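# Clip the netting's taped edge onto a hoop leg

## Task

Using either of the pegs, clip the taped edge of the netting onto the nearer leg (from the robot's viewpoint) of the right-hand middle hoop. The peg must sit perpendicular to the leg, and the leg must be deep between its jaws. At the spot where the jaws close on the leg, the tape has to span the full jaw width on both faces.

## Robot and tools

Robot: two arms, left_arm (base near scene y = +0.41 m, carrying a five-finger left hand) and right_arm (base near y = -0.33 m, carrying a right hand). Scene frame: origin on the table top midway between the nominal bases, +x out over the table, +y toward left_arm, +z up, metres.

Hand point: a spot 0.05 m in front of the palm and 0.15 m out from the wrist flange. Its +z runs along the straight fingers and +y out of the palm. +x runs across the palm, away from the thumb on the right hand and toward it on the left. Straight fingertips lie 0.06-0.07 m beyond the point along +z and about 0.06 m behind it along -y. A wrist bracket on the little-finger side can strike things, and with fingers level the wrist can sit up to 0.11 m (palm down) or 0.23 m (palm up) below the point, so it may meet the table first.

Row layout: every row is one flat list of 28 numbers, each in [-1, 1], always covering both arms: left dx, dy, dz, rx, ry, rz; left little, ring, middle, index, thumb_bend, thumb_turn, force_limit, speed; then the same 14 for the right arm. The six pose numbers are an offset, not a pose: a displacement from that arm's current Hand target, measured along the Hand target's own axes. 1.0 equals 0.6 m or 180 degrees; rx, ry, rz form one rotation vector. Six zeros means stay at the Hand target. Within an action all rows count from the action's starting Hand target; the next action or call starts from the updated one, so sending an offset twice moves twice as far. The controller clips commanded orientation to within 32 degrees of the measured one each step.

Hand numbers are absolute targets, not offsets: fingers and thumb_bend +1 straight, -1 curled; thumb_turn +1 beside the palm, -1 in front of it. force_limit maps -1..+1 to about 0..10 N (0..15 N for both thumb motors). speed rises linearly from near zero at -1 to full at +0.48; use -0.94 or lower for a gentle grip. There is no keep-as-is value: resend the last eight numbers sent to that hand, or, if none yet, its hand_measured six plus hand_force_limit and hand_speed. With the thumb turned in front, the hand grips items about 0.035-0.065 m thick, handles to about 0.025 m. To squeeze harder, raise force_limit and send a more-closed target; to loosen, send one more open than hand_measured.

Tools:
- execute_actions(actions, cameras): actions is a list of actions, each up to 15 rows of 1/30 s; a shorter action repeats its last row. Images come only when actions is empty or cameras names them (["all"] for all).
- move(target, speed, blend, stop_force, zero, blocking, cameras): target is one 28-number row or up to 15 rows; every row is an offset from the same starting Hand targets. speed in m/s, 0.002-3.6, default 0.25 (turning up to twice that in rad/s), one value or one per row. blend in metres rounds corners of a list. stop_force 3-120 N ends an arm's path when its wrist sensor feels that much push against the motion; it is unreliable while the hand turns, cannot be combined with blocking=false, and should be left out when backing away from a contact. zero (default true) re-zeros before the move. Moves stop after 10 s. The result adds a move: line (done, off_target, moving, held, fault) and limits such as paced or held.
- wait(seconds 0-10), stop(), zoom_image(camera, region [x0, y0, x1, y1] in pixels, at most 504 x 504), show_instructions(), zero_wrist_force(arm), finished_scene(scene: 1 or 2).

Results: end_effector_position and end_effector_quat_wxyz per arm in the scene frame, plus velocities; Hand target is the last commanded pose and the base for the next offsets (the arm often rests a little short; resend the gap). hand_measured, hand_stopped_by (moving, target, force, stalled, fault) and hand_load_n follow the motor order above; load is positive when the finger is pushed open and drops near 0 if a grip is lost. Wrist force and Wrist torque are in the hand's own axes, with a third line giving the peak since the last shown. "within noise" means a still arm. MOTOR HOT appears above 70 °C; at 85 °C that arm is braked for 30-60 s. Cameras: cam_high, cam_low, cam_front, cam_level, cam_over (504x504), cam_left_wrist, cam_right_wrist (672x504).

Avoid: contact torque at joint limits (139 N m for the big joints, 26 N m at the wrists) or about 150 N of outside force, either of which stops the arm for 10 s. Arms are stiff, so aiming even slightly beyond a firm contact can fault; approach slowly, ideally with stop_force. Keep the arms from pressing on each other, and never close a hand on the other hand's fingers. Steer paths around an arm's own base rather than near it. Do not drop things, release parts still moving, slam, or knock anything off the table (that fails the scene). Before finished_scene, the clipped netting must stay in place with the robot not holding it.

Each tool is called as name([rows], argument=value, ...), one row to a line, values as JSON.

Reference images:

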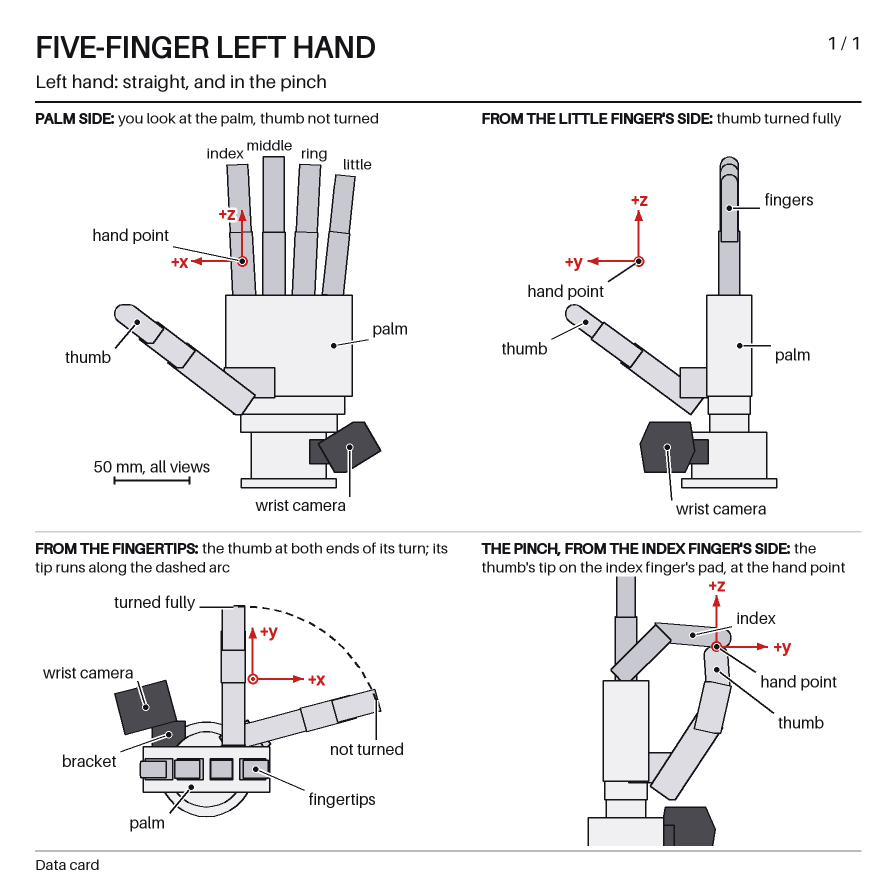

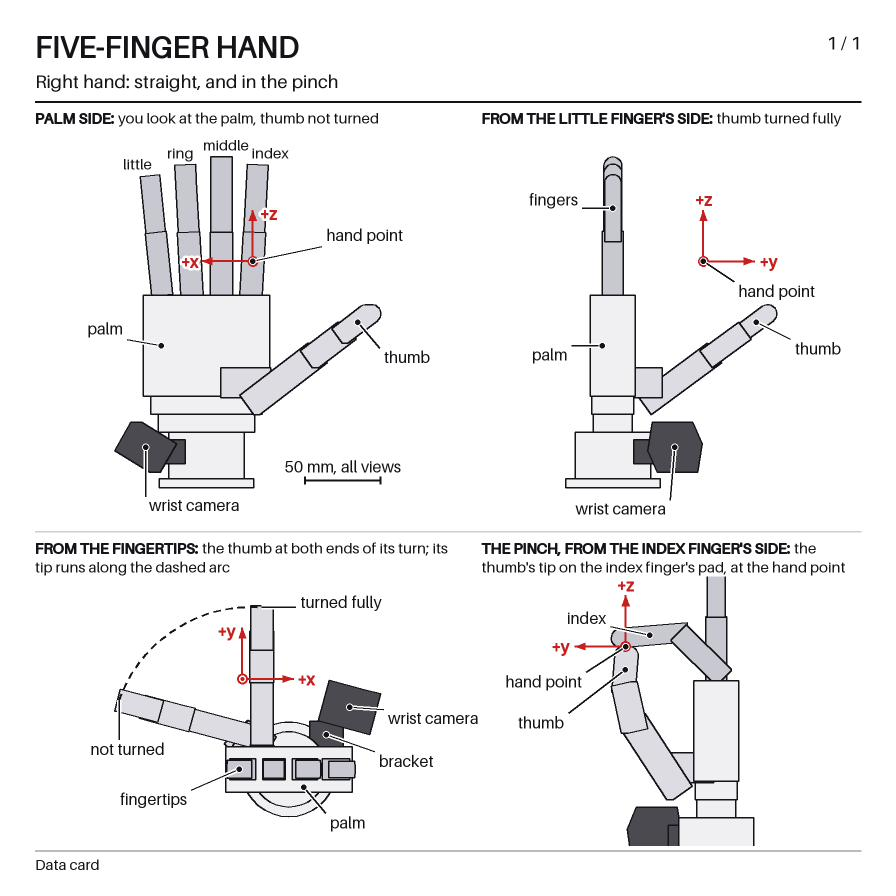

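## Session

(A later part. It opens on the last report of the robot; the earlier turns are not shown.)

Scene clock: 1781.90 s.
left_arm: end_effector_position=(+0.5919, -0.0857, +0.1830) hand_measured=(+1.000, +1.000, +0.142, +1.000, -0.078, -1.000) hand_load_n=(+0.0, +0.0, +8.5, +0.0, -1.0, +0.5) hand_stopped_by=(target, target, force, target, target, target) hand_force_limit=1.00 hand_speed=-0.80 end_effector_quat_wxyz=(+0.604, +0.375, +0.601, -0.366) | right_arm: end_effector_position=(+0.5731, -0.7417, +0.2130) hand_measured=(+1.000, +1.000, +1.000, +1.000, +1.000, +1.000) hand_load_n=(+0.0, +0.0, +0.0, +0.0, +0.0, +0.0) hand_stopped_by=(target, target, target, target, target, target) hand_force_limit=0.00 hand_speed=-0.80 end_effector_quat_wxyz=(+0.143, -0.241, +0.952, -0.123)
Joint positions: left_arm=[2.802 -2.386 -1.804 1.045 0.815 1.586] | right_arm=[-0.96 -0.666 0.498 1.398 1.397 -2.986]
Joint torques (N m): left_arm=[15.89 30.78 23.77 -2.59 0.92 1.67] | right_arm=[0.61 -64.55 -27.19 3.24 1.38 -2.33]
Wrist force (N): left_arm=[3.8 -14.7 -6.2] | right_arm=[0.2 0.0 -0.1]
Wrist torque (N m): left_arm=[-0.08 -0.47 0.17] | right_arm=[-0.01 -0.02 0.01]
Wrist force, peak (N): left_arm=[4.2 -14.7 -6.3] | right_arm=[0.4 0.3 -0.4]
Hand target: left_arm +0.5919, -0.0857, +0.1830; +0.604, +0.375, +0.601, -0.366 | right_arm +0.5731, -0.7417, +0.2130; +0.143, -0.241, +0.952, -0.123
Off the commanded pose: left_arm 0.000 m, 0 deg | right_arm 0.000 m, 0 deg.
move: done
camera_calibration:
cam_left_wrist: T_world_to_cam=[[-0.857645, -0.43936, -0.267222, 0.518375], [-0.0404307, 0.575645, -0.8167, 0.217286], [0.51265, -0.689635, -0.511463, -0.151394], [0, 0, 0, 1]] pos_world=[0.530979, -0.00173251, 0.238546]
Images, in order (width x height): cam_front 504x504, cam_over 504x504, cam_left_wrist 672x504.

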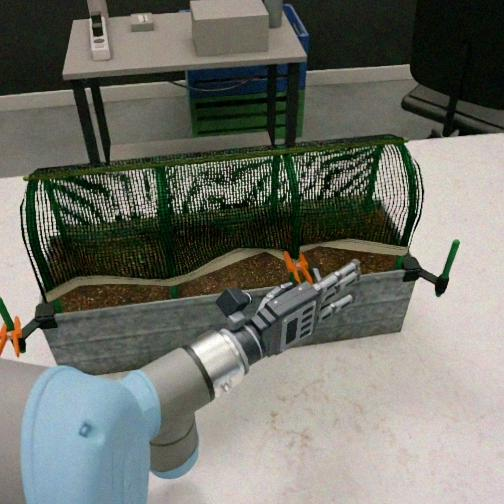

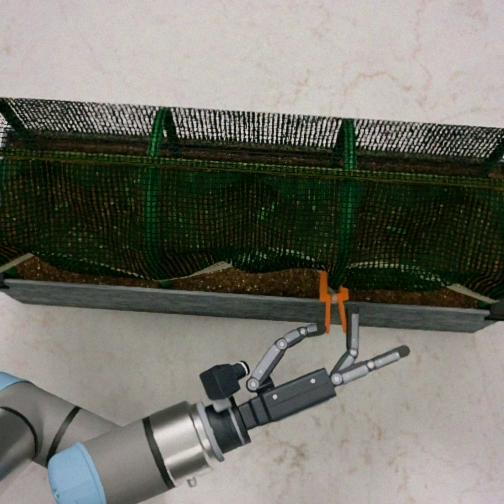

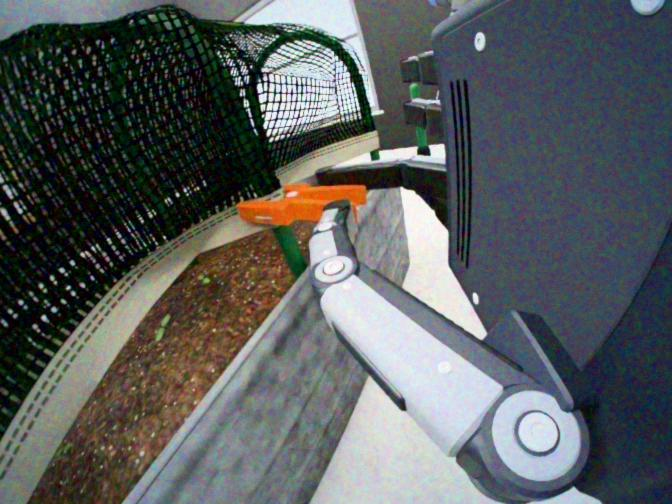

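execute_actions([
  [[0, 0.0003, -0.001, 0, 0, 0, 1, 1, 0.6, 1, -0.078, -1, 1.0, -0.8, 0, 0, 0, 0, 0, 0, 1, 1, 1, 1, 1, 1, 0.0, -0.8], [0, 0.0006, -0.002, 0, 0, 0, 1, 1, 0.6, 1, -0.078, -1, 1.0, -0.8, 0, 0, 0, 0, 0, 0, 1, 1, 1, 1, 1, 1, 0.0, -0.8], [0, 0.0009, -0.003, 0, 0, 0, 1, 1, 0.6, 1, -0.078, -1, 1.0, -0.8, 0, 0, 0, 0, 0, 0, 1, 1, 1, 1, 1, 1, 0.0, -0.8], [0, 0.0013, -0.004, 0, 0, 0, 1, 1, 0.6, 1, -0.078, -1, 1.0, -0.8, 0, 0, 0, 0, 0, 0, 1, 1, 1, 1, 1, 1, 0.0, -0.8], [0, 0.0016, -0.005, 0, 0, 0, 1, 1, 0.6, 1, -0.078, -1, 1.0, -0.8, 0, 0, 0, 0, 0, 0, 1, 1, 1, 1, 1, 1, 0.0, -0.8], [0, 0.0019, -0.006, 0, 0, 0, 1, 1, 0.6, 1, -0.078, -1, 1.0, -0.8, 0, 0, 0, 0, 0, 0, 1, 1, 1, 1, 1, 1, 0.0, -0.8], [0, 0.0022, -0.007, 0, 0, 0, 1, 1, 0.6, 1, -0.078, -1, 1.0, -0.8, 0, 0, 0, 0, 0, 0, 1, 1, 1, 1, 1, 1, 0.0, -0.8], [0, 0.0026, -0.008, 0, 0, 0, 1, 1, 0.6, 1, -0.078, -1, 1.0, -0.8, 0, 0, 0, 0, 0, 0, 1, 1, 1, 1, 1, 1, 0.0, -0.8], [0, 0.003, -0.009, 0, 0, 0, 1, 1, 0.6, 1, -0.078, -1, 1.0, -0.8, 0, 0, 0, 0, 0, 0, 1, 1, 1, 1, 1, 1, 0.0, -0.8], [0, 0.0032, -0.01, 0, 0, 0, 1, 1, 0.6, 1, -0.078, -1, 1.0, -0.8, 0, 0, 0, 0, 0, 0, 1, 1, 1, 1, 1, 1, 0.0, -0.8]],
], cameras=["cam_over", "cam_left_wrist"])

zoom_image(camera="cam_over", region=[305, 255, 365, 335])

zoom_image(camera="cam_left_wrist", region=[190, 150, 350, 270])

Scene clock: 1800.23 s.
left_arm: end_effector_position=(+0.5909, -0.0795, +0.1830) hand_measured=(+1.000, +1.000, +0.600, +1.000, -0.078, -1.000) hand_load_n=(+0.0, +0.0, +0.0, +0.0, +0.0, +0.0) hand_stopped_by=(target, target, target, target, target, target) hand_force_limit=1.00 hand_speed=-0.80 end_effector_quat_wxyz=(+0.604, +0.375, +0.601, -0.366) | right_arm: end_effector_position=(+0.5731, -0.7417, +0.2130) hand_measured=(+1.000, +1.000, +1.000, +1.000, +1.000, +1.000) hand_load_n=(+0.0, +0.0, +0.0, +0.0, +0.0, +0.0) hand_stopped_by=(target, target, target, target, target, target) hand_force_limit=0.00 hand_speed=-0.80 end_effector_quat_wxyz=(+0.143, -0.241, +0.952, -0.123)
Joint positions: left_arm=[2.813 -2.381 -1.818 1.053 0.804 1.586] | right_arm=[-0.96 -0.666 0.498 1.398 1.397 -2.986]
Joint torques (N m): left_arm=[7.15 50.89 0.75 3.84 -2.35 1.52] | right_arm=[0.04 -63.2 -27.17 3.11 1.48 -2.23]
Wrist force (N): left_arm=[3.3 0.2 -2.4] | right_arm=[0.1 0.0 -0.2]
Wrist torque (N m): left_arm=[0.12 -0.50 -0.09] | right_arm=[0.01 -0.01 0.01]
Wrist force, peak (N): left_arm=[4.1 -14.8 -6.5] | right_arm=[0.6 0.0 0.0]
Hand target: left_arm +0.5909, -0.0795, +0.1830; +0.604, +0.375, +0.601, -0.366 | right_arm +0.5731, -0.7417, +0.2130; +0.143, -0.241, +0.952, -0.123
Off the commanded pose: left_arm 0.000 m, 0 deg | right_arm 0.000 m, 0 deg.
camera_calibration:
cam_left_wrist: T_world_to_cam=[[-0.857645, -0.43936, -0.267222, 0.520268], [-0.0404307, 0.575645, -0.8167, 0.213758], [0.51265, -0.689635, -0.511463, -0.146554], [0, 0, 0, 1]] pos_world=[0.529979, 0.00446749, 0.238646]
Images, in order (width x height): cam_over 504x504, cam_left_wrist 672x504.

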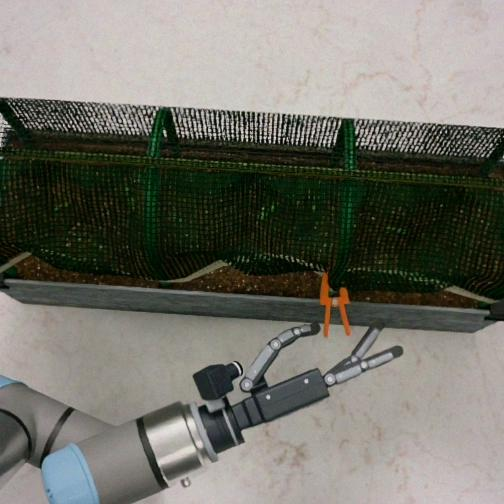

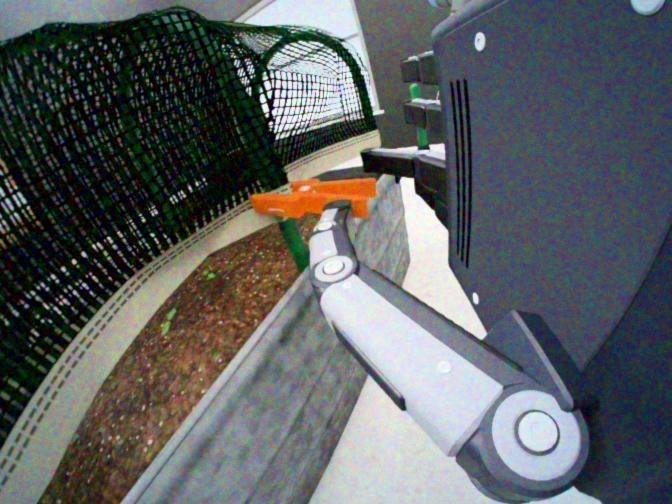

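Scaled by 6.300.

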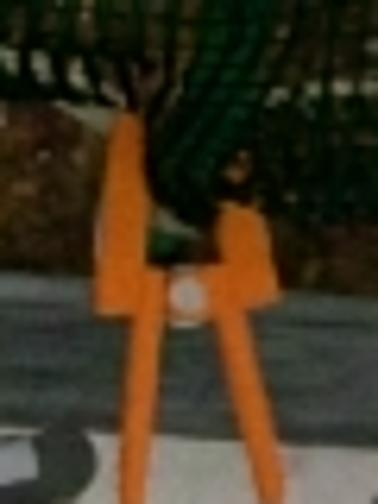

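Scaled by 3.150 from the camera's 672x504 image, which has a finer 960x720 frame.

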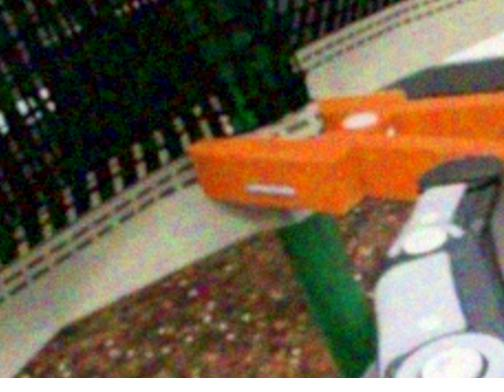

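execute_actions(actions=[], cameras=["cam_high", "cam_front", "cam_over"])

zoom_image(camera="cam_high", region=[365, 170, 415, 220])

zoom_image(camera="cam_front", region=[0, 285, 60, 365])

zoom_image(camera="cam_over", region=[310, 260, 360, 310])

Scene clock: 1810.70 s.
left_arm: end_effector_position=(+0.5909, -0.0795, +0.1830) hand_measured=(+1.000, +1.000, +0.600, +1.000, -0.078, -1.000) hand_load_n=(+0.0, +0.0, +0.0, +0.0, +0.0, +0.0) hand_stopped_by=(target, target, target, target, target, target) hand_force_limit=1.00 hand_speed=-0.80 end_effector_quat_wxyz=(+0.604, +0.375, +0.601, -0.366) | right_arm: end_effector_position=(+0.5731, -0.7417, +0.2130) hand_measured=(+1.000, +1.000, +1.000, +1.000, +1.000, +1.000) hand_load_n=(+0.0, +0.0, +0.0, +0.0, +0.0, +0.0) hand_stopped_by=(target, target, target, target, target, target) hand_force_limit=0.00 hand_speed=-0.80 end_effector_quat_wxyz=(+0.143, -0.241, +0.952, -0.123)
Joint positions: left_arm=[2.813 -2.381 -1.818 1.053 0.804 1.586] | right_arm=[-0.96 -0.666 0.498 1.398 1.397 -2.986]
Joint velocities: within noise
Joint torques (N m): left_arm=[6.58 50.14 1.35 3.74 -2.3 1.45] | right_arm=[-0.38 -64.18 -27.84 3.09 1.54 -2.44]
Wrist force (N): left_arm=[3.2 0.2 -2.4] | right_arm=[0.3 0.1 -0.1]
Wrist torque (N m): left_arm=[0.11 -0.48 -0.09] | right_arm=[0.03 -0.03 0.02]
Wrist force, peak (N): left_arm=[3.6 0.2 -2.4] | right_arm=[0.4 -0.2 -0.4]
Hand target: left_arm +0.5909, -0.0795, +0.1830; +0.604, +0.375, +0.601, -0.366 | right_arm +0.5731, -0.7417, +0.2130; +0.143, -0.241, +0.952, -0.123
Off the commanded pose: left_arm 0.000 m, 0 deg | right_arm 0.000 m, 0 deg.
Images, in order (width x height): cam_high 504x504, cam_front 504x504, cam_over 504x504.

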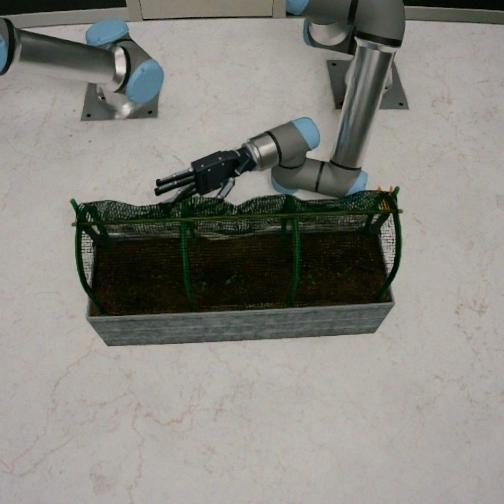

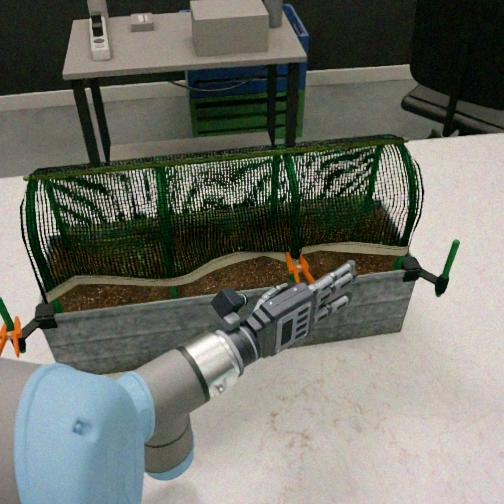

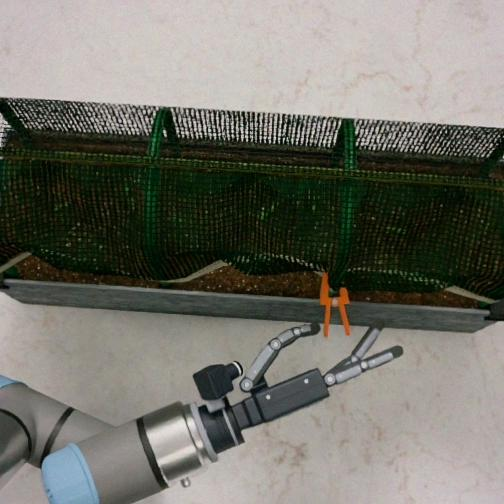

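Scaled by 10.080.

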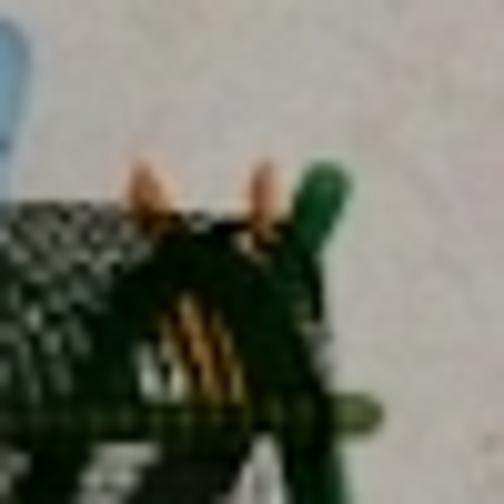

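Scaled by 6.300.

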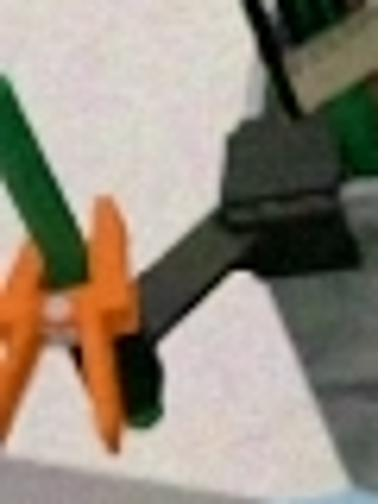

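Scaled by 10.080.

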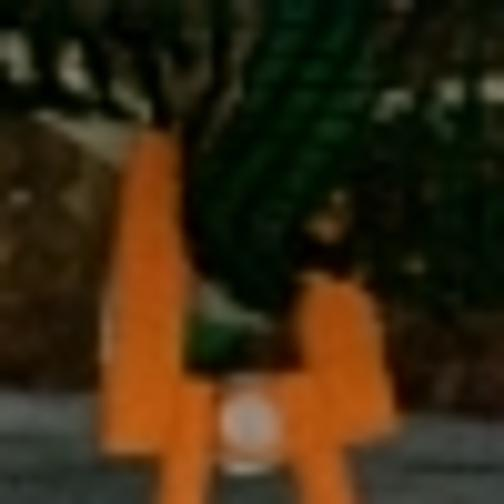

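move([
  [0, 0, -0.004, 0, 0, 0, 1, 1, 0.6, 1, -0.078, -1, 1.0, -0.8, 0, 0, 0, 0, 0, 0, 1, 1, 1, 1, 1, 1, 0.0, -0.8],
  [0, -0.11, -0.006, 0, 0, 0, 1, 1, 0.6, 1, -0.078, -1, 1.0, -0.8, 0, 0, 0, 0, 0, 0, 1, 1, 1, 1, 1, 1, 0.0, -0.8],
  [0, -0.08, -0.28, 0, 0, 0, 1, 1, 0.6, 1, -0.078, -1, 1.0, -0.8, 0, 0, 0, 0, 0, 0, 1, 1, 1, 1, 1, 1, 0.0, -0.8],
], speed=[0.04, 0.07, 0.2], blend=[0.0, 0.02, 0.0], cameras=["cam_front", "cam_level", "cam_over", "cam_low", "cam_high"])

zoom_image(camera="cam_level", region=[295, 215, 375, 295])

zoom_image(camera="cam_over", region=[310, 255, 370, 345])

zoom_image(camera="cam_front", region=[270, 240, 330, 300])

zoom_image(camera="cam_low", region=[120, 160, 170, 200])

Scene clock: 1824.53 s.
left_arm: end_effector_position=(+0.4724, +0.0488, +0.1828) hand_measured=(+1.000, +1.000, +0.600, +1.000, -0.078, -1.000) hand_load_n=(+0.5, +0.0, +0.0, +0.0, +0.0, +0.0) hand_stopped_by=(target, target, target, target, target, target) hand_force_limit=1.00 hand_speed=-0.80 end_effector_quat_wxyz=(+0.604, +0.375, +0.601, -0.366) | right_arm: end_effector_position=(+0.5731, -0.7417, +0.2130) hand_measured=(+1.000, +1.000, +1.000, +1.000, +1.000, +1.000) hand_load_n=(+0.0, +0.0, +0.0, +0.0, +0.0, +0.0) hand_stopped_by=(target, target, target, target, target, target) hand_force_limit=0.00 hand_speed=-0.80 end_effector_quat_wxyz=(+0.143, -0.241, +0.952, -0.123)
Joint positions: left_arm=[3.056 -2.222 -2.321 1.397 0.561 1.588] | right_arm=[-0.96 -0.666 0.498 1.398 1.397 -2.986]
Joint torques (N m): left_arm=[7.83 39.59 -6.92 3.45 -2.16 -1.37] | right_arm=[0.38 -64.66 -27.74 3.12 1.5 -2.36]
Wrist force (N): left_arm=[3.0 0.5 -2.7] | right_arm=[0.3 0.2 0.0]
Wrist torque (N m): left_arm=[0.15 -0.44 -0.01] | right_arm=[0.04 -0.04 0.03]
Wrist force, peak (N): left_arm=[3.4 0.7 -2.9] | right_arm=[0.1 -0.6 0.2]
Hand target: left_arm +0.4724, +0.0489, +0.1828; +0.604, +0.375, +0.601, -0.366 | right_arm +0.5731, -0.7417, +0.2130; +0.143, -0.241, +0.952, -0.123
Off the commanded pose: left_arm 0.000 m, 0 deg | right_arm 0.000 m, 0 deg.
move: done
Images, in order (width x height): cam_high 504x504, cam_low 504x504, cam_front 504x504, cam_level 504x504, cam_over 504x504.

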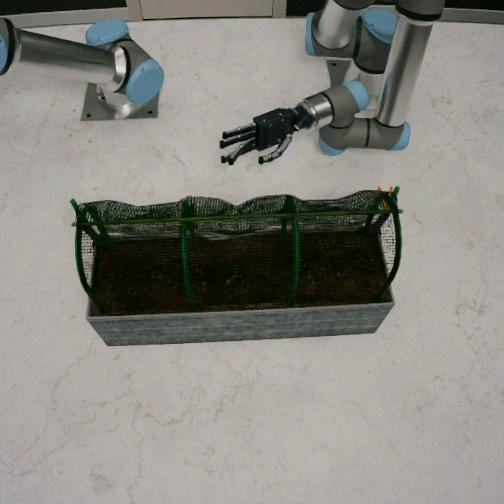

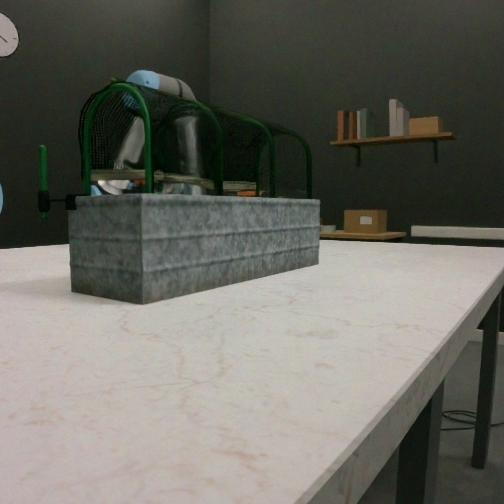

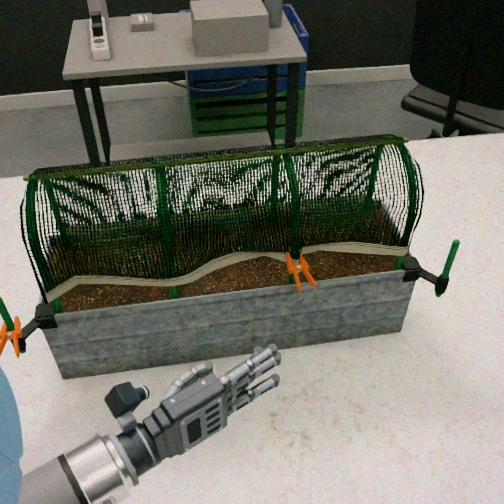

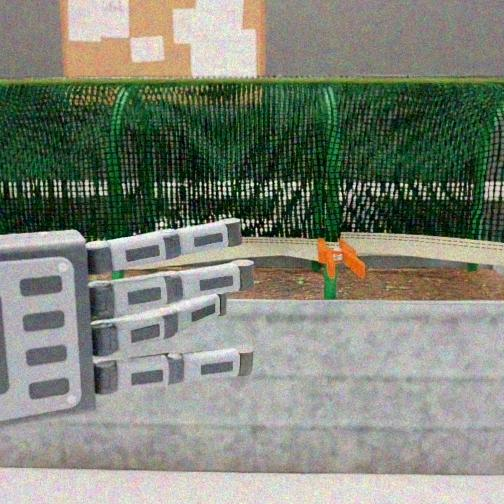

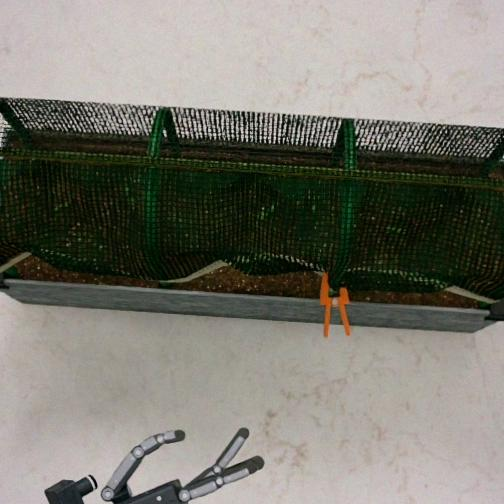

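Scaled by 6.300.

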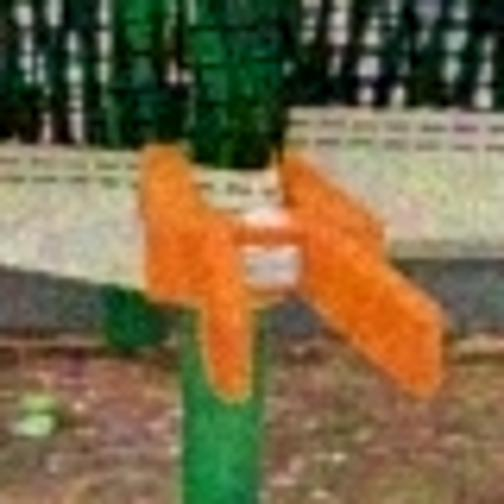

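Scaled by 5.600.

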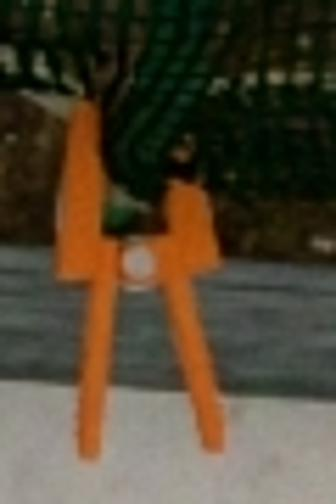

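Scaled by 8.400.

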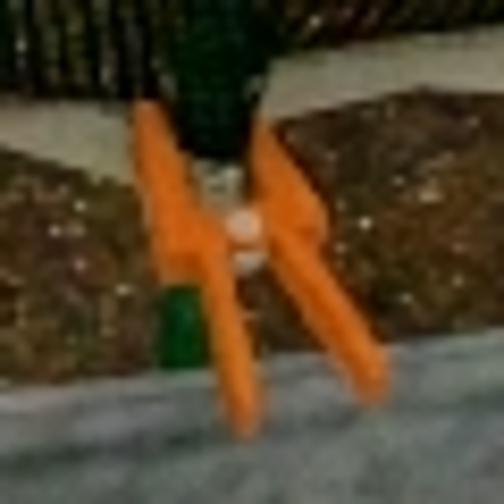

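Scaled by 10.080.

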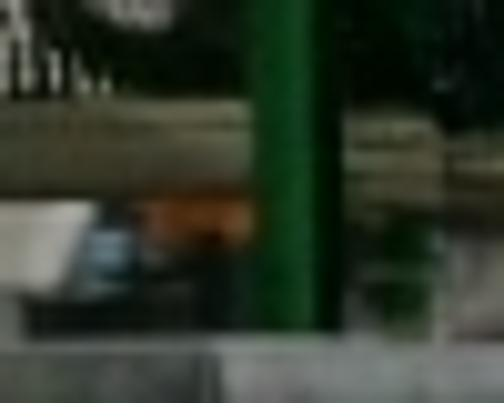

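zoom_image(camera="cam_level", region=[312, 228, 352, 268])

zoom_image(camera="cam_front", region=[282, 248, 312, 278])

Scaled by 12.600.

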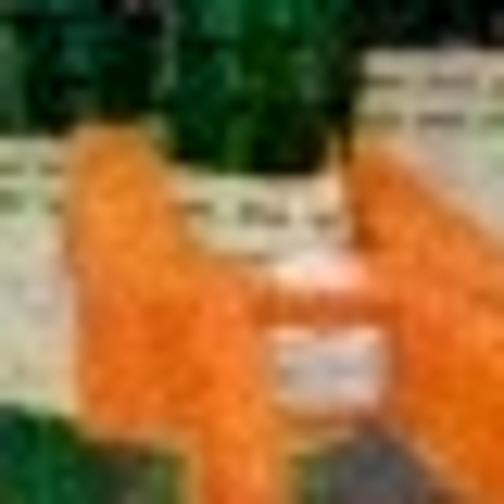

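Scaled by 16.800.

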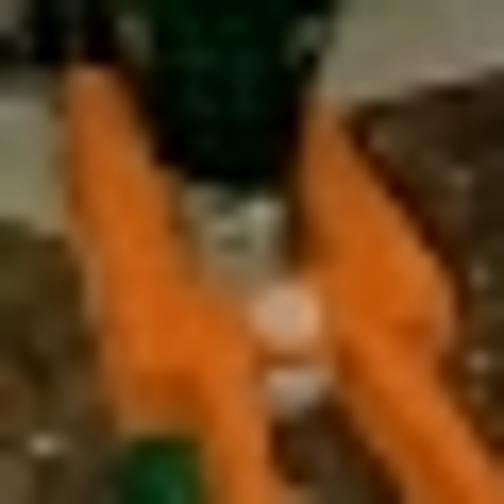

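finished_scene(scene=1)

The scene is finished: the task was done.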